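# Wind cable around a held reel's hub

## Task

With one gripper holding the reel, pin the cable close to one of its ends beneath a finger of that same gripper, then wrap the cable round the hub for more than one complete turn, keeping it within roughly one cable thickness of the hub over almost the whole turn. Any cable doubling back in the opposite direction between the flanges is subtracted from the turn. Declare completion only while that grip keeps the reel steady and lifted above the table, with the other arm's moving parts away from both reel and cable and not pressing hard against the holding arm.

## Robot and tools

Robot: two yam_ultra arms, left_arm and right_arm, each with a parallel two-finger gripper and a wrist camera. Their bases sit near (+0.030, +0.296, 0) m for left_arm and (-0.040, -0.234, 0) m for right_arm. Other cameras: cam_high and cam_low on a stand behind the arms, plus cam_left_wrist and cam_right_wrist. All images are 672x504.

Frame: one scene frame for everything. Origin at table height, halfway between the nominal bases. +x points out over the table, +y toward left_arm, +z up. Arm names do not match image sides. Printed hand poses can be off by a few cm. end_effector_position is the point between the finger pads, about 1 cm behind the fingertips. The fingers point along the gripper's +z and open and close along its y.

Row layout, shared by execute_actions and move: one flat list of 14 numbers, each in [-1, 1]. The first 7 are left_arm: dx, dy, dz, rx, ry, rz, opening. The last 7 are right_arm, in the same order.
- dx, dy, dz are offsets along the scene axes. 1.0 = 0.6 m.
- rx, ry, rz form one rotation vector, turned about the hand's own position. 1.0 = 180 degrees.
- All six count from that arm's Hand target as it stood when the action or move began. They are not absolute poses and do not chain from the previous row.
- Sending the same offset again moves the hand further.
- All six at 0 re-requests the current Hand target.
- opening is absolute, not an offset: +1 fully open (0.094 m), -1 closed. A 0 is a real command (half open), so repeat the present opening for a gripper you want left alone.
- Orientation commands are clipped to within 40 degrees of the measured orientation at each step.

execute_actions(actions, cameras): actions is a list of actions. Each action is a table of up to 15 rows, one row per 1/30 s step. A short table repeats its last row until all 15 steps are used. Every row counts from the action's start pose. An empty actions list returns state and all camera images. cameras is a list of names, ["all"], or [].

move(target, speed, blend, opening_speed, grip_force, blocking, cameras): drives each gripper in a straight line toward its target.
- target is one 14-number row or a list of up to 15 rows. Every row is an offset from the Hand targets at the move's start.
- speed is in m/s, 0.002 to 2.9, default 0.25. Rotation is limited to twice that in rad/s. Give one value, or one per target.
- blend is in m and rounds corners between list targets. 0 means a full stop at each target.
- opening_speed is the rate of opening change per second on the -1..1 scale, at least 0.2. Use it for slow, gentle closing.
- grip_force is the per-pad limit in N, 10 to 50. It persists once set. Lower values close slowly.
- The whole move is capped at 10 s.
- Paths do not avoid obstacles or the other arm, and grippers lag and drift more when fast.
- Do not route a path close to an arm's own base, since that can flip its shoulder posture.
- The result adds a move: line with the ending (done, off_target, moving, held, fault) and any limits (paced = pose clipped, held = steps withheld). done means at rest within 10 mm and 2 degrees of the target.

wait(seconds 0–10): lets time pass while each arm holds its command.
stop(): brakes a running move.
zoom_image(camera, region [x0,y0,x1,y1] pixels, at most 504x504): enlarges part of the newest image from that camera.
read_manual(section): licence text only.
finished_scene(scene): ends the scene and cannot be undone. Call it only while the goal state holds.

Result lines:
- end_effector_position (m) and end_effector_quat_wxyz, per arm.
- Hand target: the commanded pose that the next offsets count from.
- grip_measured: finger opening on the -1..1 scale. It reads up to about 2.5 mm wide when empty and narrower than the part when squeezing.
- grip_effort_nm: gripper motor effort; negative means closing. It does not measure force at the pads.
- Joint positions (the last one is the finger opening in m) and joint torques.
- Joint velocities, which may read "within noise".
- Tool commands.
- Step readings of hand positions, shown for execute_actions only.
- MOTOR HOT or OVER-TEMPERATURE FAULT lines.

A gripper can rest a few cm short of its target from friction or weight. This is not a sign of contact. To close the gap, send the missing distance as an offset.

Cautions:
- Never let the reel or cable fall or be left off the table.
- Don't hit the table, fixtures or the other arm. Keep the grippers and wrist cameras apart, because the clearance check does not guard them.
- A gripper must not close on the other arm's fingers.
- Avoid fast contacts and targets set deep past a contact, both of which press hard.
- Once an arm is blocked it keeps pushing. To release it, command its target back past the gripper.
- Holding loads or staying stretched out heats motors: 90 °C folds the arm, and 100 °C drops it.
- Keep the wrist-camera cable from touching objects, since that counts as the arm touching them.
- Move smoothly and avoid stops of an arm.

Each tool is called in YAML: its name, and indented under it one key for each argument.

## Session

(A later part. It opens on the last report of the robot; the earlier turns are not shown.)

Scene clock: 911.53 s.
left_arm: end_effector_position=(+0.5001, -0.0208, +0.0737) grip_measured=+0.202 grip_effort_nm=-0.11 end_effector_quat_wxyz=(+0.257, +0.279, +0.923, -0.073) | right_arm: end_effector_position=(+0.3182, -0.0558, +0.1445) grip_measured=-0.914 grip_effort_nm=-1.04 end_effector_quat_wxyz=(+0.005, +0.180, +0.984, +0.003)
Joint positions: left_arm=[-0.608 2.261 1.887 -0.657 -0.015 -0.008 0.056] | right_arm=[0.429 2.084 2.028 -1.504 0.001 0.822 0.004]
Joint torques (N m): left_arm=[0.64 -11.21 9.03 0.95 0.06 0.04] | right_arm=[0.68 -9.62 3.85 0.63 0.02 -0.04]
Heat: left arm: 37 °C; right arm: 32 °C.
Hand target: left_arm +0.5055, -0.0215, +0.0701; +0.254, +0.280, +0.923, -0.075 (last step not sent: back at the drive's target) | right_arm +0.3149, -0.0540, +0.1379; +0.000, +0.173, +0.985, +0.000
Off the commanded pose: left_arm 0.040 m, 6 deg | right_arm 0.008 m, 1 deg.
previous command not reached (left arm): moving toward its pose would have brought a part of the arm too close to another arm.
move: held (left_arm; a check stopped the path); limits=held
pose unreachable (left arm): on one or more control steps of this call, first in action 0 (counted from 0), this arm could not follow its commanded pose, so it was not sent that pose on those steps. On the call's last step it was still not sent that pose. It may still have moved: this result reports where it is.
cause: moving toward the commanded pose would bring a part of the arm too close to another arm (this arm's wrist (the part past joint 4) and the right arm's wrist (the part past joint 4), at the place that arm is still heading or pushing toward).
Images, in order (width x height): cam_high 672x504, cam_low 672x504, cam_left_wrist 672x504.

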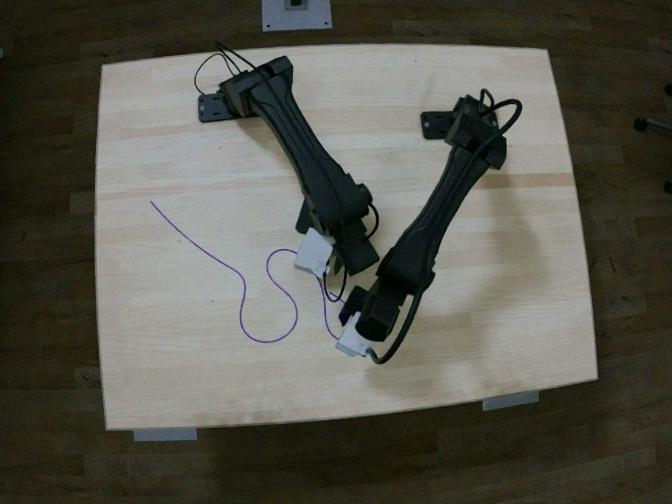

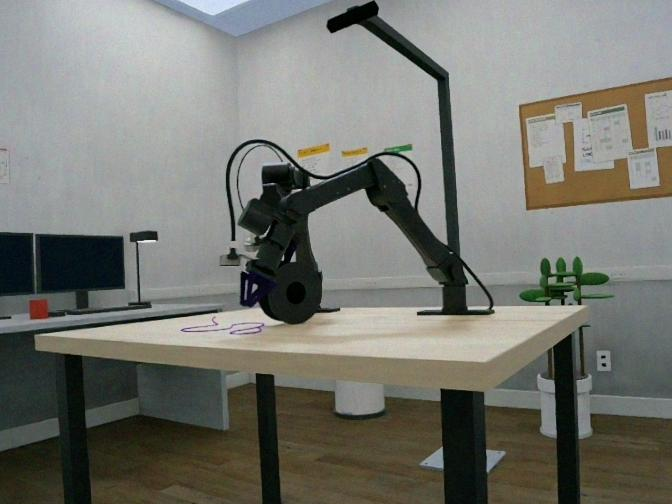

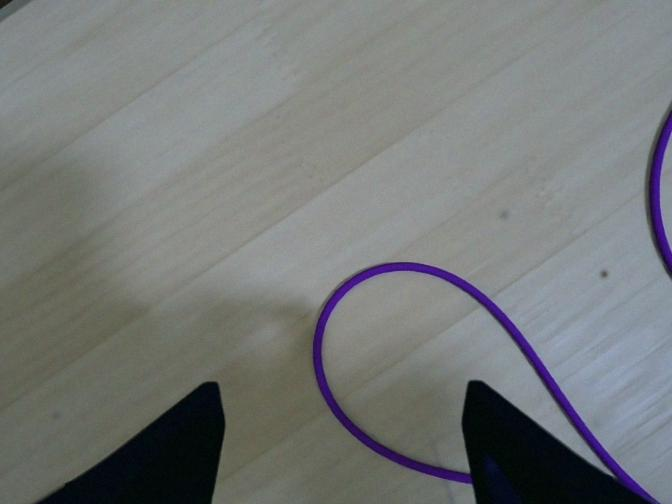

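move:
  target:
    - [-0.0925,0.2358,0.2167,-0.15,0.095,0.004,0.2,0,0,0,0,0,0,-1]
    - [-0.3258,0.1608,0.1583,-0.4243,0.2671,0.013,1,0,0,0,0,0,0,-1]
  blend: 0.05
  speed: 0.25
  cameras: ["all"]

Scene clock: 1017.17 s.
left_arm: end_effector_position=(+0.3106, +0.0769, +0.1707) grip_measured=+0.998 grip_effort_nm=0.10 end_effector_quat_wxyz=(-0.003, +0.000, +0.713, -0.701) | right_arm: end_effector_position=(+0.3182, -0.0558, +0.1445) grip_measured=-0.914 grip_effort_nm=-1.04 end_effector_quat_wxyz=(+0.005, +0.180, +0.984, +0.003)
Joint positions: left_arm=[-0.148 1.714 0.573 1.018 1.436 -1.453 0.094] | right_arm=[0.429 2.084 2.028 -1.504 0.001 0.822 0.004]
Joint torques (N m): left_arm=[-0.64 -5.05 3.74 1.46 -0.04 0] | right_arm=[0.73 -9.51 3.77 0.64 0 -0.03]
Heat: left arm: 38 °C; right arm: 31 °C.
Hand target: left_arm +0.3100, +0.0750, +0.1652; +0.000, +0.000, +0.707, -0.707 | right_arm +0.3149, -0.0540, +0.1379; +0.000, +0.173, +0.985, +0.000
Off the commanded pose: left_arm 0.006 m, 1 deg | right_arm 0.008 m, 1 deg.
held back during your reply time or a wait (left arm), on 180 control steps: a part of the arm was too close to another arm, or the arm's last command would have brought one too close.
move: done; target 2's new opening was sent with left_arm's hand 0.012 m and 6 deg from that target

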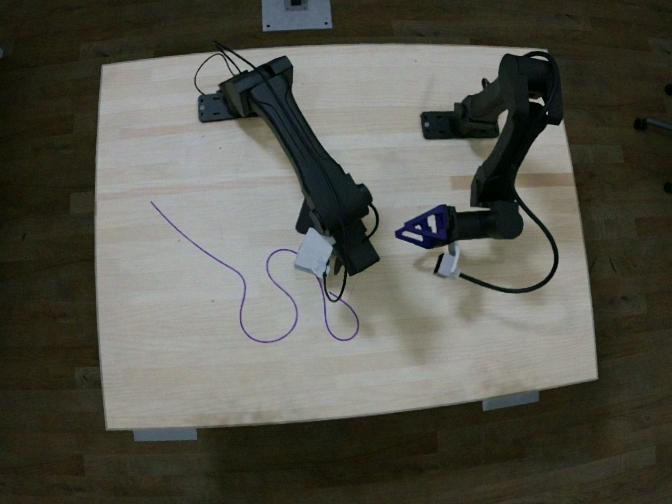

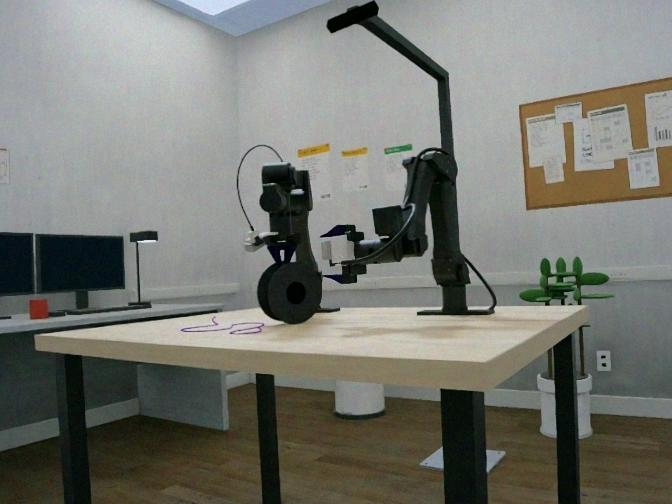

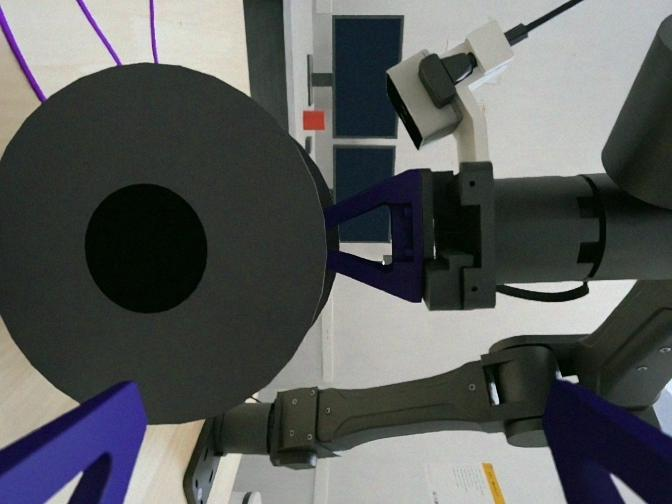

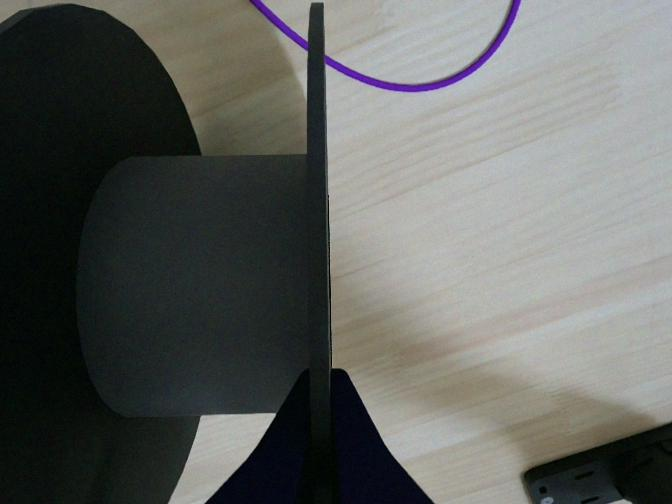

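move:
  target:
    - [0,0,0,0,0,0,1,0,0,0.042,0,0,0,-1]
    - [0,0,0,0,0,0,1,0.01,0.01,0.042,0,0,0.1333,-1]
  speed: 0.15
  cameras: ["cam_high", "cam_left_wrist"]

Scene clock: 1039.80 s.
left_arm: end_effector_position=(+0.3106, +0.0769, +0.1707) grip_measured=+0.998 grip_effort_nm=0.10 end_effector_quat_wxyz=(-0.003, +0.000, +0.713, -0.701) | right_arm: end_effector_position=(+0.3289, -0.0477, +0.1580) grip_measured=-0.914 grip_effort_nm=-1.04 end_effector_quat_wxyz=(+0.028, -0.027, +0.999, +0.013)
Joint positions: left_arm=[-0.148 1.714 0.573 1.018 1.436 -1.454 0.094] | right_arm=[0.436 2.101 2.108 -1.516 0.001 0.412 0.004]
Joint torques (N m): left_arm=[-0.62 -5.38 3.85 1.26 -0.03 0.1] | right_arm=[0.76 -8.94 8.83 -0.06 0 -0.07]
Heat: left arm: 36 °C; right arm: 31 °C.
Hand target: left_arm +0.3097, +0.0751, +0.1654; -0.001, +0.001, +0.713, -0.701 (not the last commanded pose) | right_arm +0.3210, -0.0480, +0.1631; +0.000, -0.035, +0.999, +0.000
Off the commanded pose: left_arm 0.006 m, 1 deg | right_arm 0.009 m, 4 deg.
joint sent to its limit (right arm) — joint 4 (wrist pitch), lower limit. The joint targets still meet the commanded pose.
move: off_target (right_arm)
Images, in order (width x height): cam_high 672x504, cam_left_wrist 672x504.

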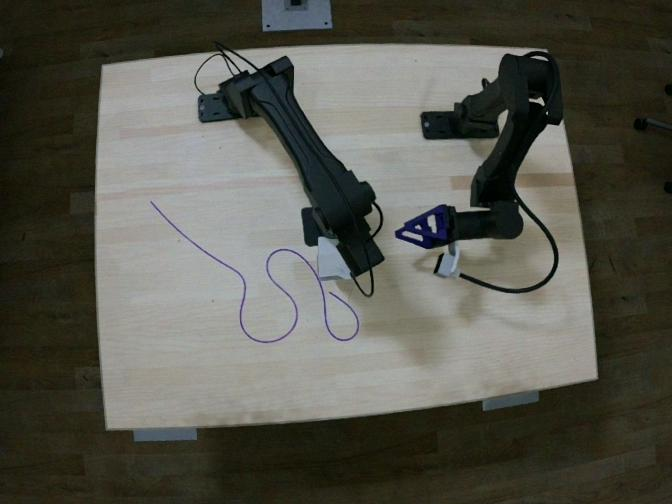

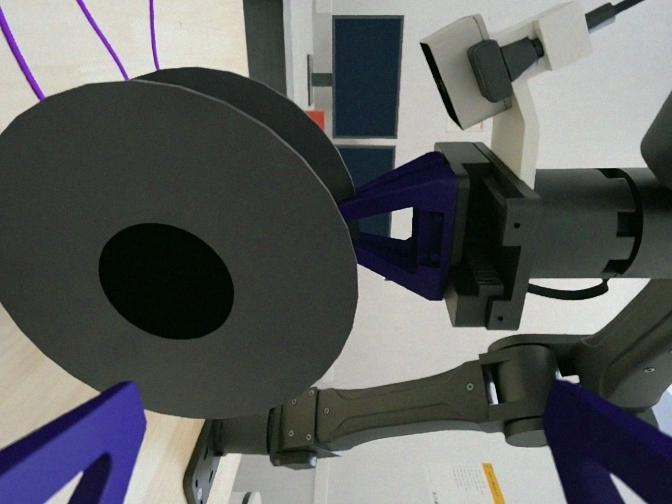

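move:
  target: [0,0,0,0,0,0,1,0,0,-0.0458,0,0,0,-1]
  speed: 0.08
  cameras: ["cam_low", "cam_left_wrist"]

Scene clock: 1047.03 s.
left_arm: end_effector_position=(+0.3106, +0.0769, +0.1707) grip_measured=+0.998 grip_effort_nm=0.10 end_effector_quat_wxyz=(-0.003, +0.000, +0.713, -0.701) | right_arm: end_effector_position=(+0.3247, -0.0503, +0.1438) grip_measured=-0.914 grip_effort_nm=-1.04 end_effector_quat_wxyz=(+0.011, -0.028, +1.000, +0.003)
Joint positions: left_arm=[-0.148 1.714 0.573 1.018 1.436 -1.454 0.094] | right_arm=[0.436 2.11 2.066 -1.504 0.003 0.41 0.004]
Joint torques (N m): left_arm=[-0.62 -5.41 3.86 1.27 -0.03 0.09] | right_arm=[0.73 -8.99 4.59 0.54 0 -0.03]
Heat: left arm: 36 °C; right arm: 32 °C.
Hand target: left_arm +0.3097, +0.0751, +0.1654; -0.001, +0.001, +0.713, -0.701 | right_arm +0.3210, -0.0481, +0.1357; +0.000, -0.035, +0.999, +0.000
Off the commanded pose: left_arm 0.006 m, 0 deg | right_arm 0.009 m, 2 deg.
move: done
Images, in order (width x height): cam_low 672x504, cam_left_wrist 672x504.

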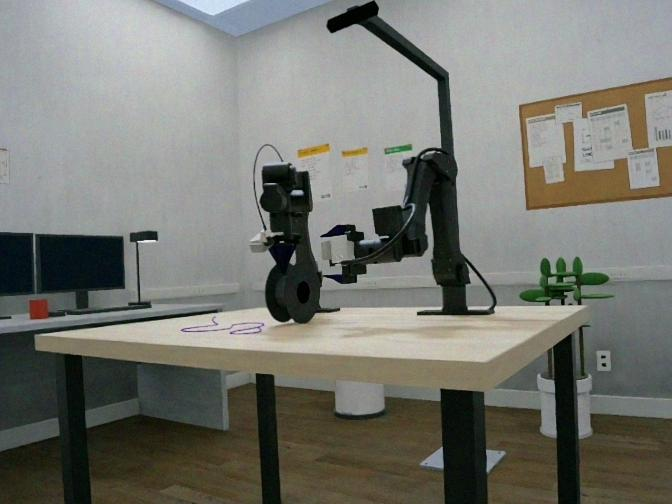

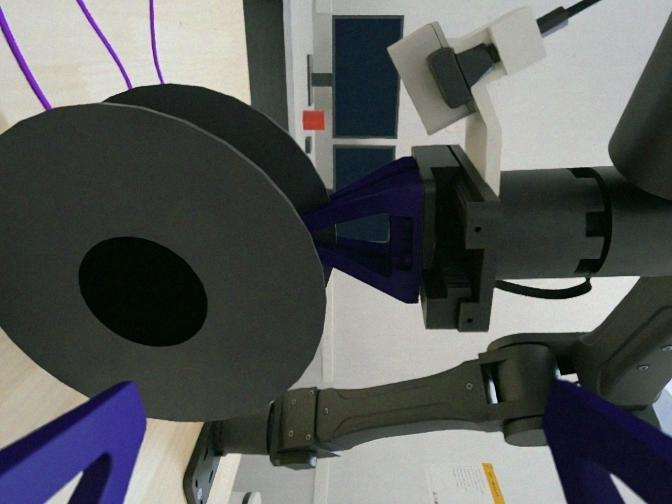

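move:
  target: [-0.0395,-0.0535,-0.054,0,0,0,1,0,0,0,0,0,0,-1]
  speed: 0.12
  cameras: ["cam_high", "cam_low", "cam_left_wrist"]

Scene clock: 1069.90 s.
left_arm: end_effector_position=(+0.2863, +0.0436, +0.1349) grip_measured=+0.998 grip_effort_nm=0.10 end_effector_quat_wxyz=(-0.014, -0.006, +0.719, -0.695) | right_arm: end_effector_position=(+0.3247, -0.0503, +0.1438) grip_measured=-0.914 grip_effort_nm=-1.04 end_effector_quat_wxyz=(+0.011, -0.028, +1.000, +0.003)
Joint positions: left_arm=[-0.283 1.817 0.475 1.214 1.306 -1.477 0.094] | right_arm=[0.436 2.11 2.066 -1.504 0.003 0.41 0.004]
Joint torques (N m): left_arm=[-0.35 -5.01 2.91 1.7 -0.05 -0.02] | right_arm=[0.77 -9.02 4.52 0.54 -0.03 -0.04]
Heat: left arm: 35 °C; right arm: 33 °C.
Hand target: left_arm +0.2860, +0.0430, +0.1329; -0.001, +0.001, +0.713, -0.701 | right_arm +0.3210, -0.0481, +0.1357; +0.000, -0.035, +0.999, +0.000
Off the commanded pose: left_arm 0.002 m, 2 deg | right_arm 0.009 m, 2 deg.
move: done
Images, in order (width x height): cam_high 672x504, cam_low 672x504, cam_left_wrist 672x504.

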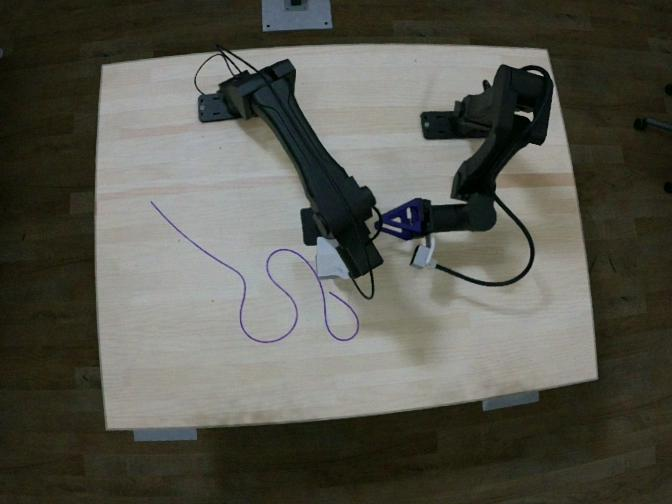

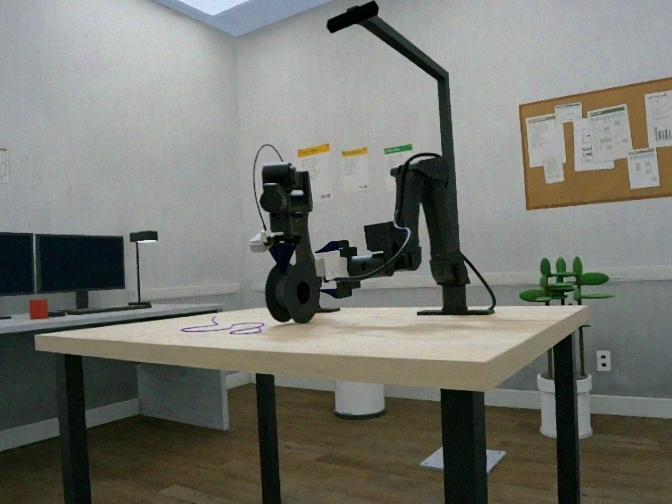

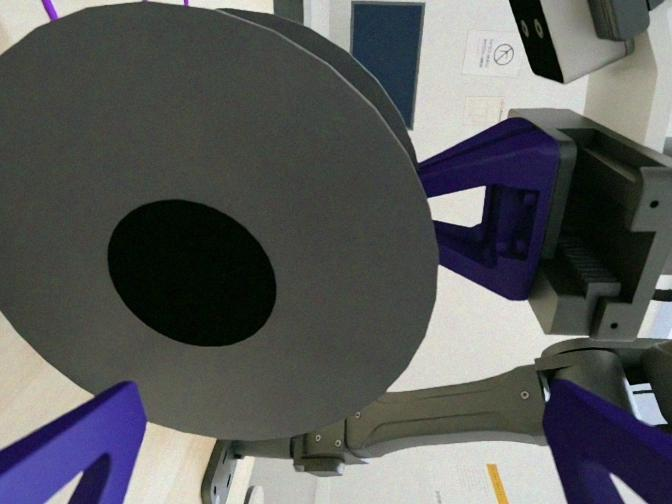

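move:
  target: [0.004,-0.1133,0.005,0,0,0,1,0,0,0,0,0,0,-1]
  speed: 0.07
  cameras: ["cam_high", "cam_low", "cam_left_wrist"]

Scene clock: 1084.47 s.
left_arm: end_effector_position=(+0.2813, -0.0146, +0.1270) grip_measured=+0.998 grip_effort_nm=0.10 end_effector_quat_wxyz=(-0.030, -0.021, +0.725, -0.688) | right_arm: end_effector_position=(+0.3256, -0.0537, +0.1439) grip_measured=-0.914 grip_effort_nm=-1.04 end_effector_quat_wxyz=(+0.014, -0.030, +0.999, -0.006)
Joint positions: left_arm=[-0.486 1.887 0.542 1.231 1.105 -1.541 0.094] | right_arm=[0.436 2.11 2.066 -1.507 0.022 0.406 0.004]
Joint torques (N m): left_arm=[-1.99 -5.5 6.69 1.86 -0.23 0.06] | right_arm=[0.73 -8.99 4.59 0.56 -0.16 0]
Heat: left arm: 35 °C; right arm: 33 °C.
Hand target: left_arm +0.2885, -0.0250, +0.1361; -0.001, +0.001, +0.713, -0.701 | right_arm +0.3210, -0.0481, +0.1357; +0.000, -0.035, +0.999, +0.000
Off the commanded pose: left_arm 0.015 m, 5 deg | right_arm 0.011 m, 2 deg.
move: off_target (left_arm, right_arm)
Images, in order (width x height): cam_high 672x504, cam_low 672x504, cam_left_wrist 672x504.

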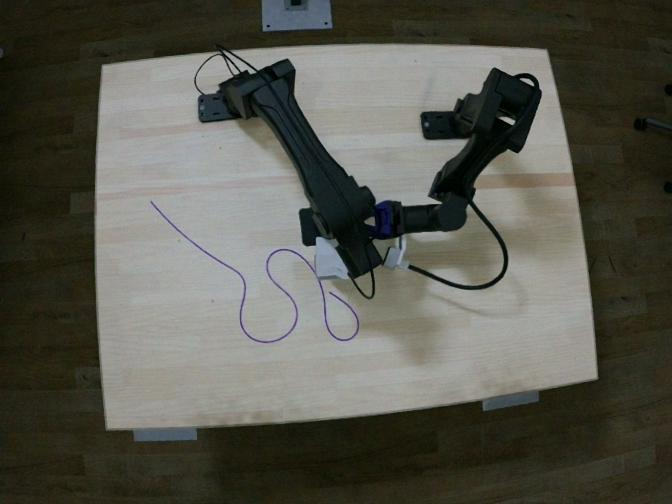

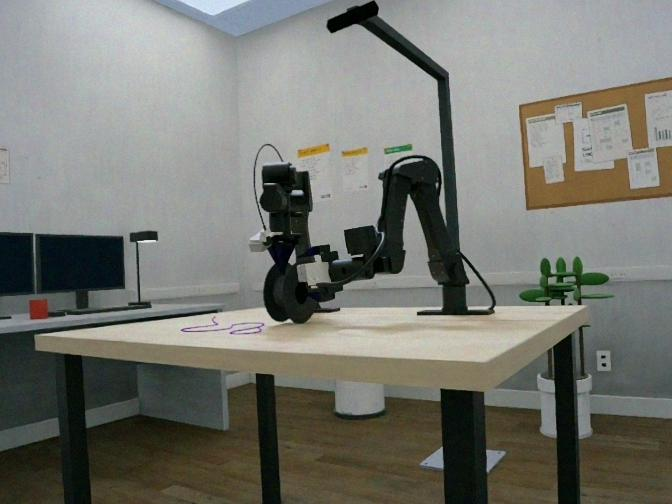

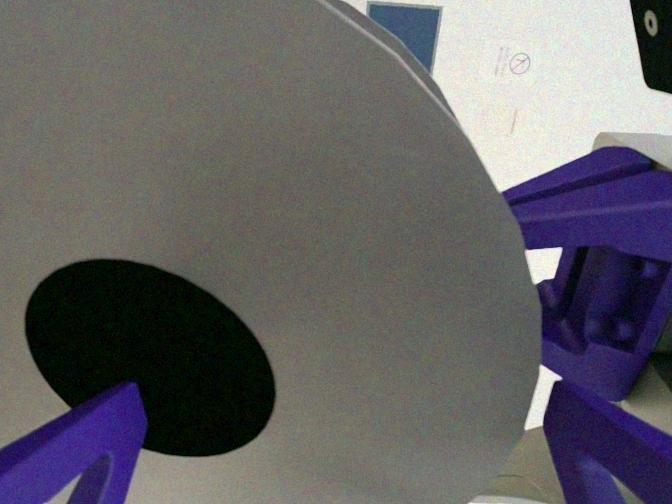

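zoom_image:
  camera: "cam_left_wrist"
  region: [400, 120, 672, 504]

zoom_image:
  camera: "cam_low"
  region: [230, 220, 370, 340]

Scaled by 1.312.

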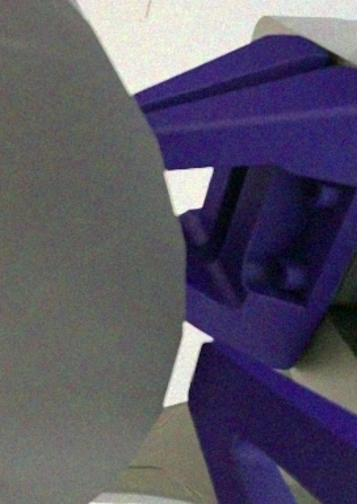

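Scaled by 3.600.

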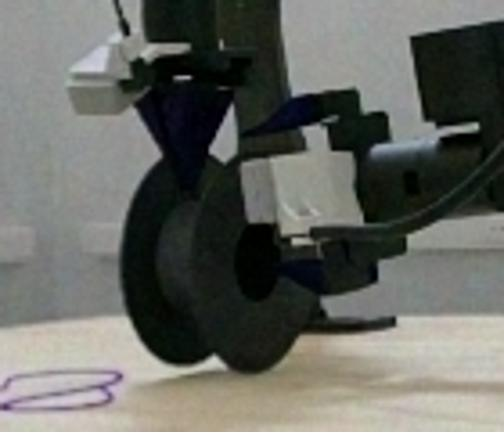

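move:
  target: [-0.006,0.1,0,0,0,0,1,0,0,0,0,0,0,-1]
  speed: 0.1
  cameras: ["cam_high", "cam_low", "cam_left_wrist"]

Scene clock: 1130.97 s.
left_arm: end_effector_position=(+0.2876, +0.0333, +0.1190) grip_measured=+0.998 grip_effort_nm=0.09 end_effector_quat_wxyz=(-0.033, -0.036, +0.724, -0.688) | right_arm: end_effector_position=(+0.3256, -0.0537, +0.1439) grip_measured=-0.914 grip_effort_nm=-1.04 end_effector_quat_wxyz=(+0.014, -0.030, +0.999, -0.006)
Joint positions: left_arm=[-0.322 1.876 0.478 1.236 1.252 -1.516 0.094] | right_arm=[0.436 2.11 2.066 -1.507 0.022 0.406 0.004]
Joint torques (N m): left_arm=[0.28 -9.88 2.7 1.79 0.17 0.12] | right_arm=[0.73 -8.96 4.6 0.55 -0.17 0.01]
Heat: left arm: 37 °C; right arm: 34 °C.
Hand target: left_arm +0.2848, +0.0350, +0.1360; -0.001, +0.001, +0.713, -0.701 | right_arm +0.3210, -0.0481, +0.1357; +0.000, -0.035, +0.999, +0.000
Off the commanded pose: left_arm 0.017 m, 6 deg | right_arm 0.011 m, 2 deg.
move: off_target (left_arm, right_arm)
Images, in order (width x height): cam_high 672x504, cam_low 672x504, cam_left_wrist 672x504.

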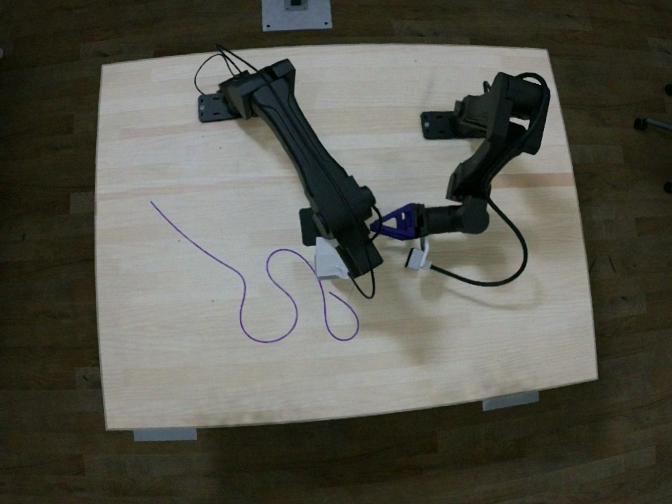

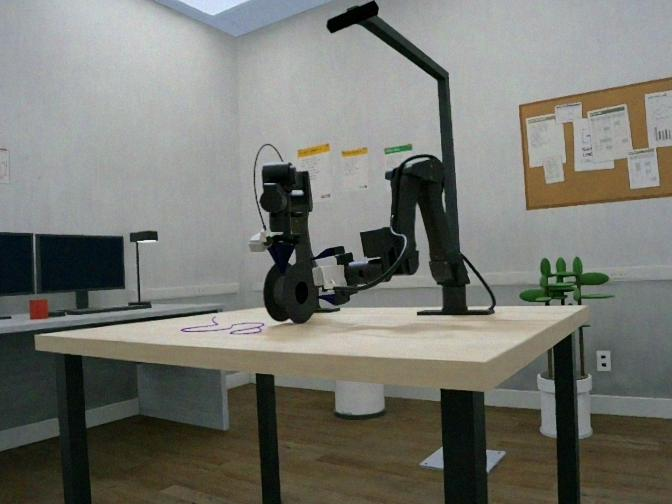

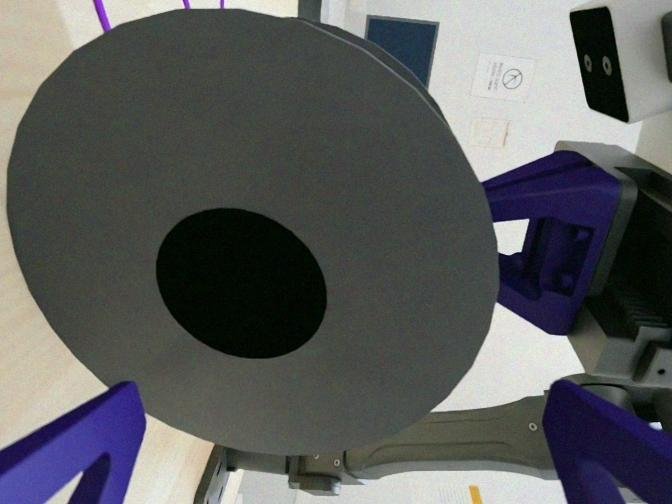

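move:
  target: [0,0,0,0,0,0,1,0,0,0,0,0,0,0.064]
  opening_speed: 0.8
  cameras: ["cam_right_wrist"]

Scene clock: 1147.43 s.
left_arm: end_effector_position=(+0.2875, +0.0333, +0.1191) grip_measured=+0.998 grip_effort_nm=0.10 end_effector_quat_wxyz=(-0.033, -0.036, +0.724, -0.688) | right_arm: end_effector_position=(+0.3262, -0.0503, +0.1437) grip_measured=+0.061 grip_effort_nm=0.13 end_effector_quat_wxyz=(+0.014, -0.030, +0.999, +0.003)
Joint positions: left_arm=[-0.322 1.876 0.478 1.236 1.253 -1.516 0.094] | right_arm=[0.436 2.11 2.066 -1.499 0.007 0.406 0.05]
Joint torques (N m): left_arm=[0.29 -9.87 2.69 1.79 0.17 0.11] | right_arm=[0.76 -9.09 4.57 0.48 -0.04 0.01]
Heat: left arm: 35 °C; right arm: 34 °C.
Hand target: left_arm +0.2847, +0.0350, +0.1360; -0.001, +0.001, +0.713, -0.701 | right_arm +0.3209, -0.0481, +0.1358; +0.000, -0.035, +0.999, +0.000
Off the commanded pose: left_arm 0.017 m, 6 deg | right_arm 0.010 m, 2 deg.
move: off_target (left_arm)
Images, in order (width x height): cam_right_wrist 672x504.

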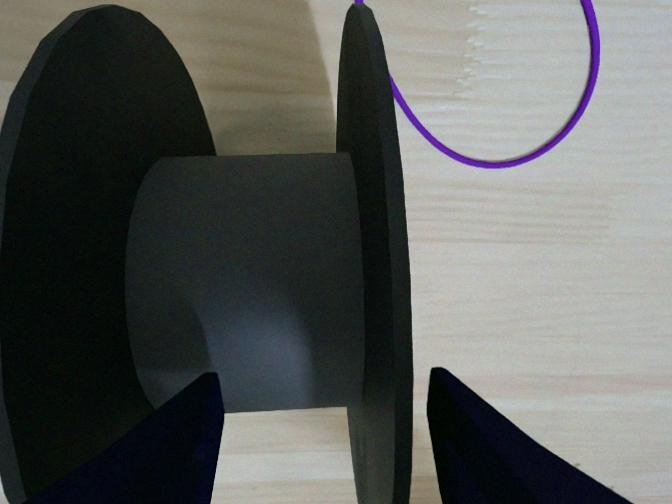

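move:
  target:
    - [0,0,0,0,0,0,1,0,-0.016,0.03,0,0,0,0.064]
    - [0,0,0,0,0,0,1,0,-0.016,0.105,0,0,0,0.064]
    - [0,0,0,0,0,0,1,-0.0517,-0.47,0.125,0,0,0.278,0.064]
  blend: [0.005,0.02,0]
  speed: 0.2
  cameras: ["all"]

Scene clock: 1154.57 s.
left_arm: end_effector_position=(+0.2875, +0.0333, +0.1191) grip_measured=+0.998 grip_effort_nm=0.10 end_effector_quat_wxyz=(-0.033, -0.036, +0.724, -0.688) | right_arm: end_effector_position=(+0.3044, -0.3348, +0.2070) grip_measured=+0.061 grip_effort_nm=0.13 end_effector_quat_wxyz=(+0.051, -0.448, +0.891, -0.048)
Joint positions: left_arm=[-0.322 1.876 0.478 1.236 1.253 -1.516 0.094] | right_arm=[-0.317 1.82 1.905 -1.516 0.001 -1.22 0.05]
Joint torques (N m): left_arm=[0.29 -9.85 2.69 1.79 0.17 0.12] | right_arm=[0.09 -8.54 6.09 0.12 -0.01 -0.06]
Heat: left arm: 35 °C; right arm: 33 °C.
Hand target: left_arm +0.2847, +0.0350, +0.1360; -0.001, +0.001, +0.713, -0.701 | right_arm +0.2900, -0.3300, +0.2108; +0.000, -0.454, +0.891, +0.000
Off the commanded pose: left_arm 0.017 m, 6 deg | right_arm 0.016 m, 8 deg.
joint sent to its limit (right arm) — joint 4 (wrist pitch), lower limit. The joint targets are off in orientation, not in position.
move: off_target (left_arm, right_arm)

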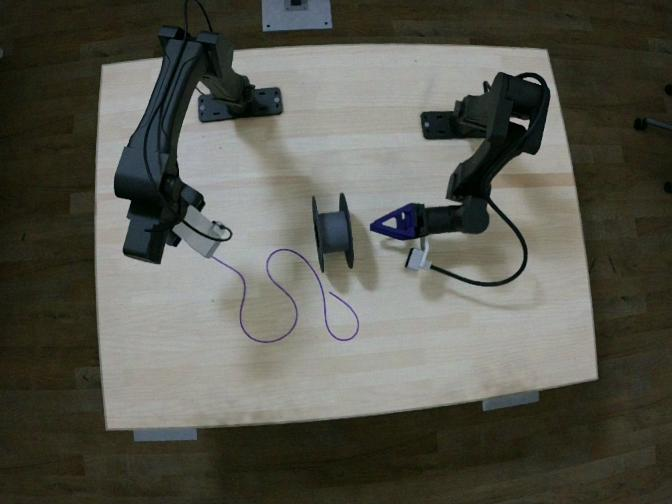

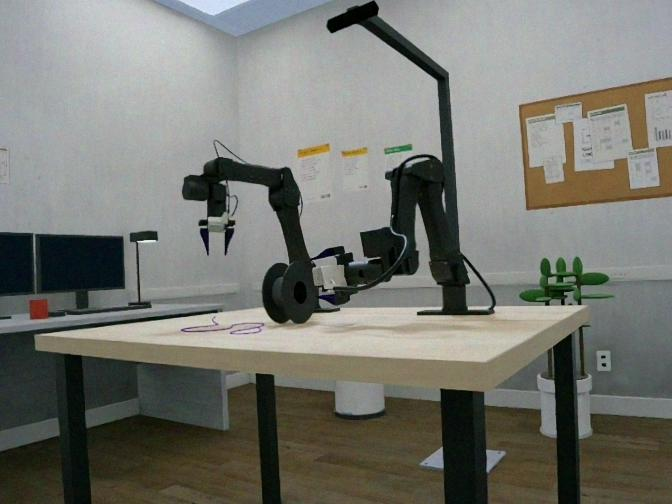

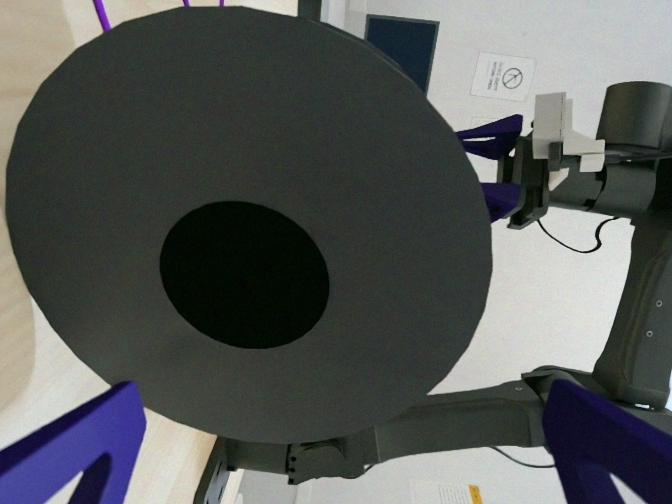

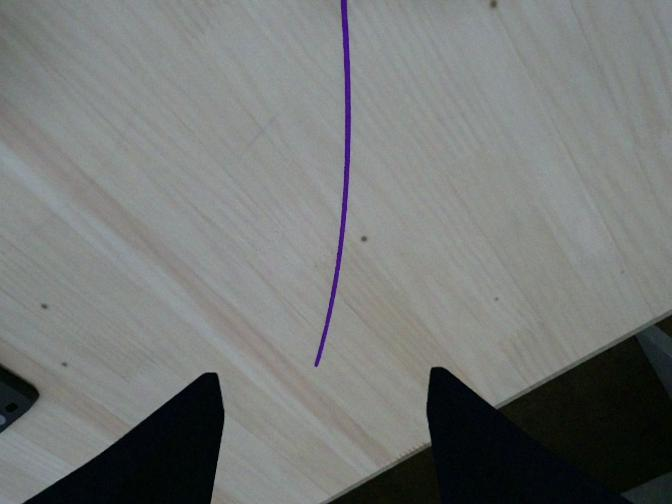

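move:
  target: [0.0055,0.0083,0.02,0,0,0,1,0.0433,-0.0817,-0.268,0,0,0,0.064]
  speed: 0.2
  cameras: ["cam_left_wrist", "cam_right_wrist"]

Scene clock: 1199.73 s.
left_arm: end_effector_position=(+0.2880, +0.0383, +0.1347) grip_measured=+0.998 grip_effort_nm=0.09 end_effector_quat_wxyz=(-0.018, -0.019, +0.719, -0.695) | right_arm: end_effector_position=(+0.3213, -0.3795, +0.0549) grip_measured=+0.061 grip_effort_nm=0.13 end_effector_quat_wxyz=(+0.007, -0.452, +0.892, -0.009)
Joint positions: left_arm=[-0.303 1.824 0.478 1.231 1.274 -1.513 0.094] | right_arm=[-0.415 2.03 1.59 -1.109 0.001 -1.323 0.05]
Joint torques (N m): left_arm=[0.57 -9.54 4.05 1.34 0.15 0] | right_arm=[-0.38 -8.79 4.97 0.45 0.02 -0.07]
Heat: left arm: 37 °C; right arm: 31 °C.
Hand target: left_arm +0.2881, +0.0401, +0.1479; -0.001, +0.001, +0.713, -0.701 | right_arm +0.3159, -0.3791, +0.0498; +0.000, -0.454, +0.891, +0.000
Off the commanded pose: left_arm 0.013 m, 3 deg | right_arm 0.007 m, 1 deg.
move: off_target (left_arm)
Images, in order (width x height): cam_left_wrist 672x504, cam_right_wrist 672x504.

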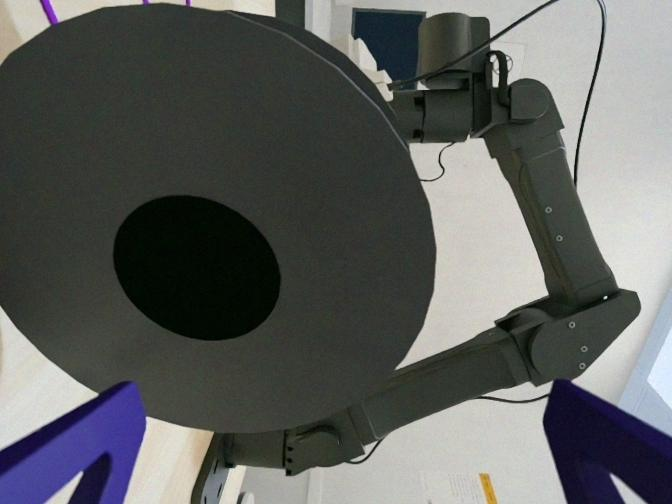

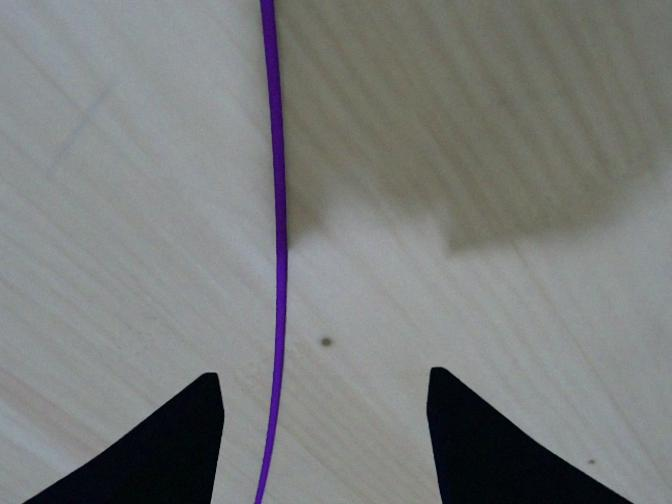

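move:
  target: [0.0073,-0.0552,0.006,0,-0.02,0,1,-0.0242,0.0177,-0.0708,0,0,0,0.064]
  speed: 0.1
  cameras: ["cam_left_wrist", "cam_right_wrist", "cam_low"]

Scene clock: 1241.63 s.
left_arm: end_effector_position=(+0.2871, +0.0101, +0.1435) grip_measured=+0.998 grip_effort_nm=0.10 end_effector_quat_wxyz=(+0.001, +0.008, +0.717, -0.697) | right_arm: end_effector_position=(+0.3032, -0.3723, +0.0123) grip_measured=+0.061 grip_effort_nm=0.13 end_effector_quat_wxyz=(-0.001, -0.452, +0.892, +0.000)
Joint positions: left_arm=[-0.399 1.824 0.523 1.224 1.19 -1.487 0.094] | right_arm=[-0.415 2.025 1.407 -0.953 0.001 -1.324 0.05]
Joint torques (N m): left_arm=[-0.43 -7.41 5.86 1.31 -0.09 0.18] | right_arm=[0.7 -9.24 3.6 0.71 0 0.06]
Heat: left arm: 34 °C; right arm: 35 °C.
Hand target: left_arm +0.2926, +0.0069, +0.1516; +0.022, +0.023, +0.713, -0.701 | right_arm +0.3014, -0.3685, +0.0074; +0.000, -0.454, +0.891, +0.000
Off the commanded pose: left_arm 0.010 m, 3 deg | right_arm 0.006 m, 0 deg.
move: off_target (left_arm)
Images, in order (width x height): cam_low 672x504, cam_left_wrist 672x504, cam_right_wrist 672x504.

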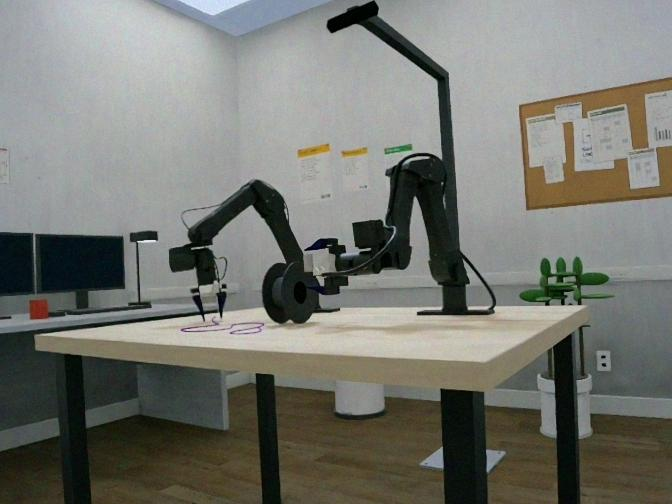

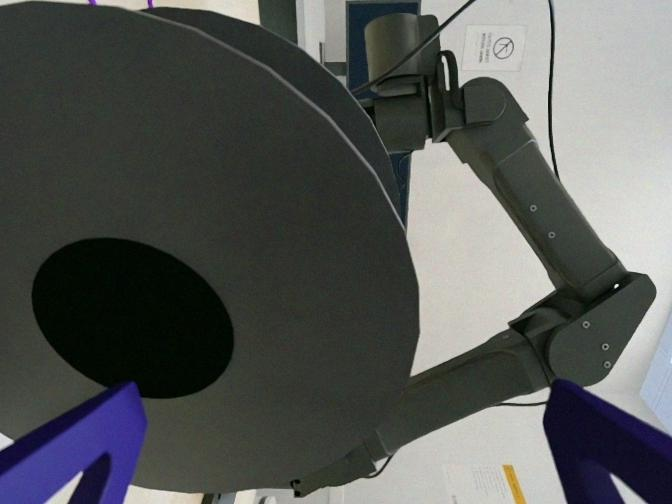

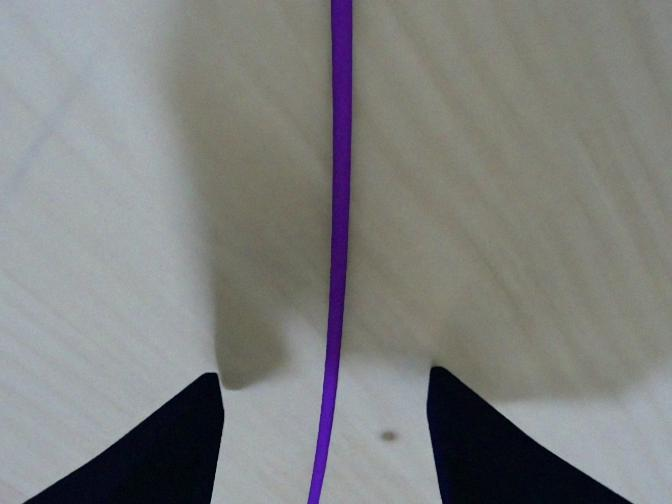

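move:
  target: [0.0123,-0.0615,-0.006,0,0,0,1,0,0,0,0,0,0,-1]
  speed: 0.06
  opening_speed: 0.6
  cameras: ["cam_left_wrist", "cam_right_wrist", "cam_low"]

Scene clock: 1257.63 s.
left_arm: end_effector_position=(+0.2943, -0.0252, +0.1488) grip_measured=+0.998 grip_effort_nm=0.10 end_effector_quat_wxyz=(+0.013, +0.019, +0.714, -0.700) | right_arm: end_effector_position=(+0.3105, -0.3763, +0.0116) grip_measured=-0.934 grip_effort_nm=-1.00 end_effector_quat_wxyz=(+0.009, -0.452, +0.892, -0.015)
Joint positions: left_arm=[-0.499 1.873 0.611 1.217 1.088 -1.486 0.094] | right_arm=[-0.415 2.025 1.404 -0.915 0.007 -1.324 0.003]
Joint torques (N m): left_arm=[-0.66 -5.86 6.35 1.37 -0.11 0.08] | right_arm=[0.64 -9.26 3.95 0.36 -0.04 0.05]
Heat: left arm: 35 °C; right arm: 35 °C.
Hand target: left_arm +0.2998, -0.0301, +0.1481; +0.022, +0.024, +0.713, -0.701 | right_arm +0.3014, -0.3685, +0.0074; +0.000, -0.454, +0.891, +0.000
Off the commanded pose: left_arm 0.008 m, 1 deg | right_arm 0.013 m, 2 deg.
move: off_target (right_arm)
Images, in order (width x height): cam_low 672x504, cam_left_wrist 672x504, cam_right_wrist 672x504.

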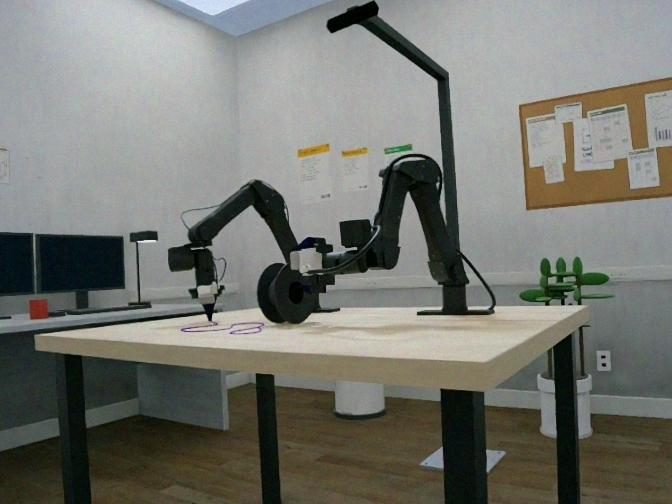

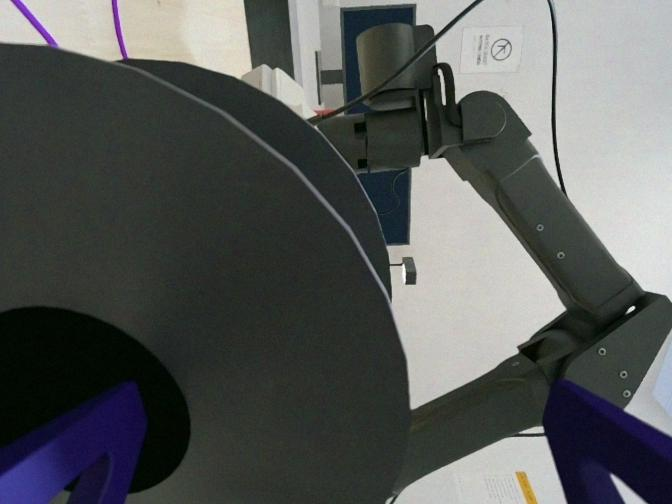

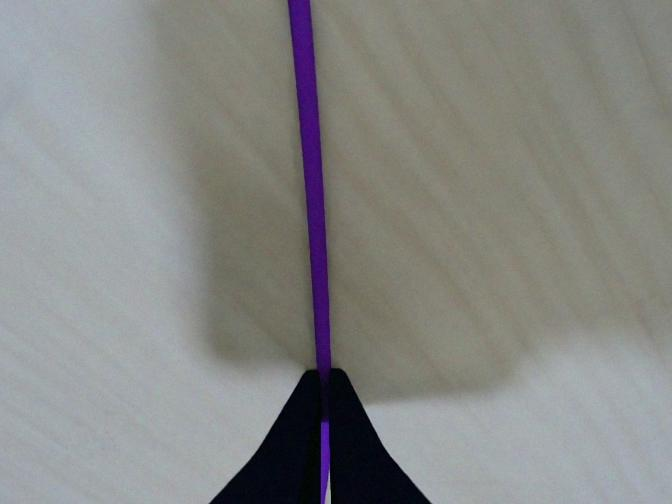

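move:
  target:
    - [0,0,0,0,0,0,1,0,0,0.13,0,0,0,-1]
    - [0,0,0,0,0,0,1,0.0393,0.2808,0.31,0,0,-0.761,-1]
  blend: 0.03
  speed: 0.25
  cameras: ["all"]

Scene clock: 1280.73 s.
left_arm: end_effector_position=(+0.2943, -0.0252, +0.1488) grip_measured=+0.998 grip_effort_nm=0.09 end_effector_quat_wxyz=(+0.013, +0.019, +0.714, -0.700) | right_arm: end_effector_position=(+0.3351, -0.2017, +0.1857) grip_measured=-0.936 grip_effort_nm=-1.04 end_effector_quat_wxyz=(+0.033, +0.660, +0.750, +0.032)
Joint positions: left_arm=[-0.499 1.873 0.611 1.217 1.088 -1.486 0.094] | right_arm=[0.055 1.923 1.96 -1.515 0.003 1.528 0.003]
Joint torques (N m): left_arm=[-0.64 -5.83 6.35 1.36 -0.11 0.08] | right_arm=[0.5 -8.58 8.09 0.02 -0.02 0.12]
Heat: left arm: 36 °C; right arm: 35 °C.
Hand target: left_arm +0.2998, -0.0301, +0.1481; +0.022, +0.024, +0.713, -0.701 | right_arm +0.3250, -0.1999, +0.1934; +0.000, +0.662, +0.749, +0.000
Off the commanded pose: left_arm 0.007 m, 1 deg | right_arm 0.013 m, 5 deg.
joint sent to its limit (right arm) — joint 4 (wrist pitch), lower limit. The joint targets are off in orientation, not in position.
move: off_target (right_arm)

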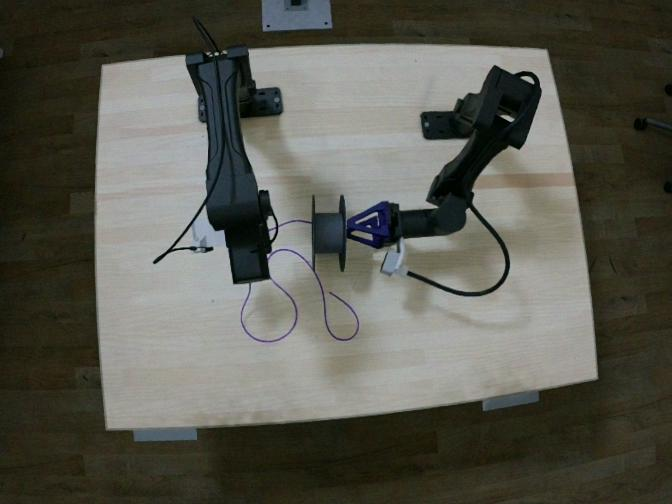

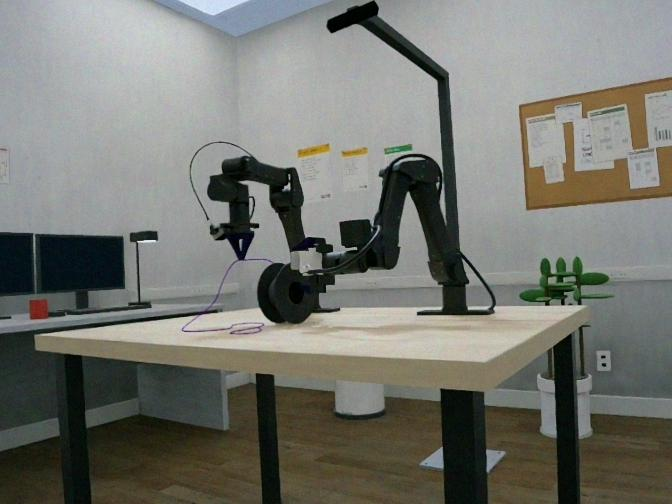

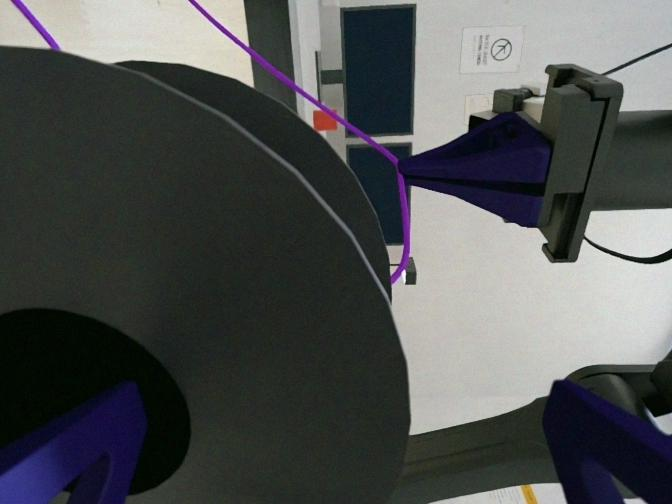

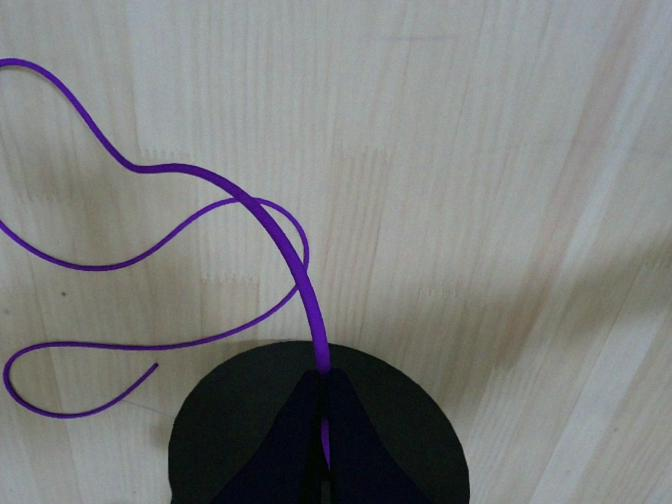

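zoom_image:
  camera: "cam_high"
  region: [230, 170, 420, 310]

zoom_image:
  camera: "cam_low"
  region: [180, 220, 350, 340]

Scaled by 2.653.

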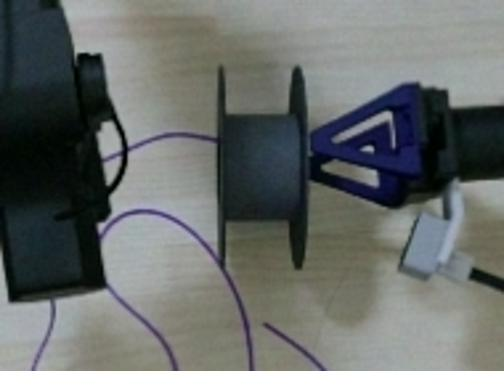

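Scaled by 2.965.

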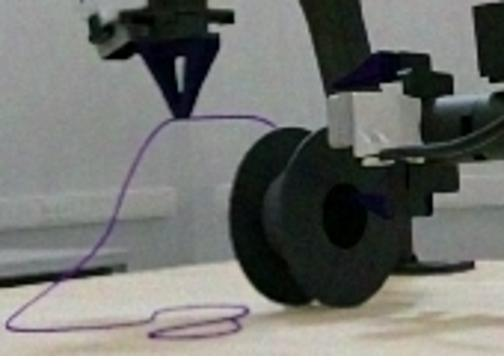

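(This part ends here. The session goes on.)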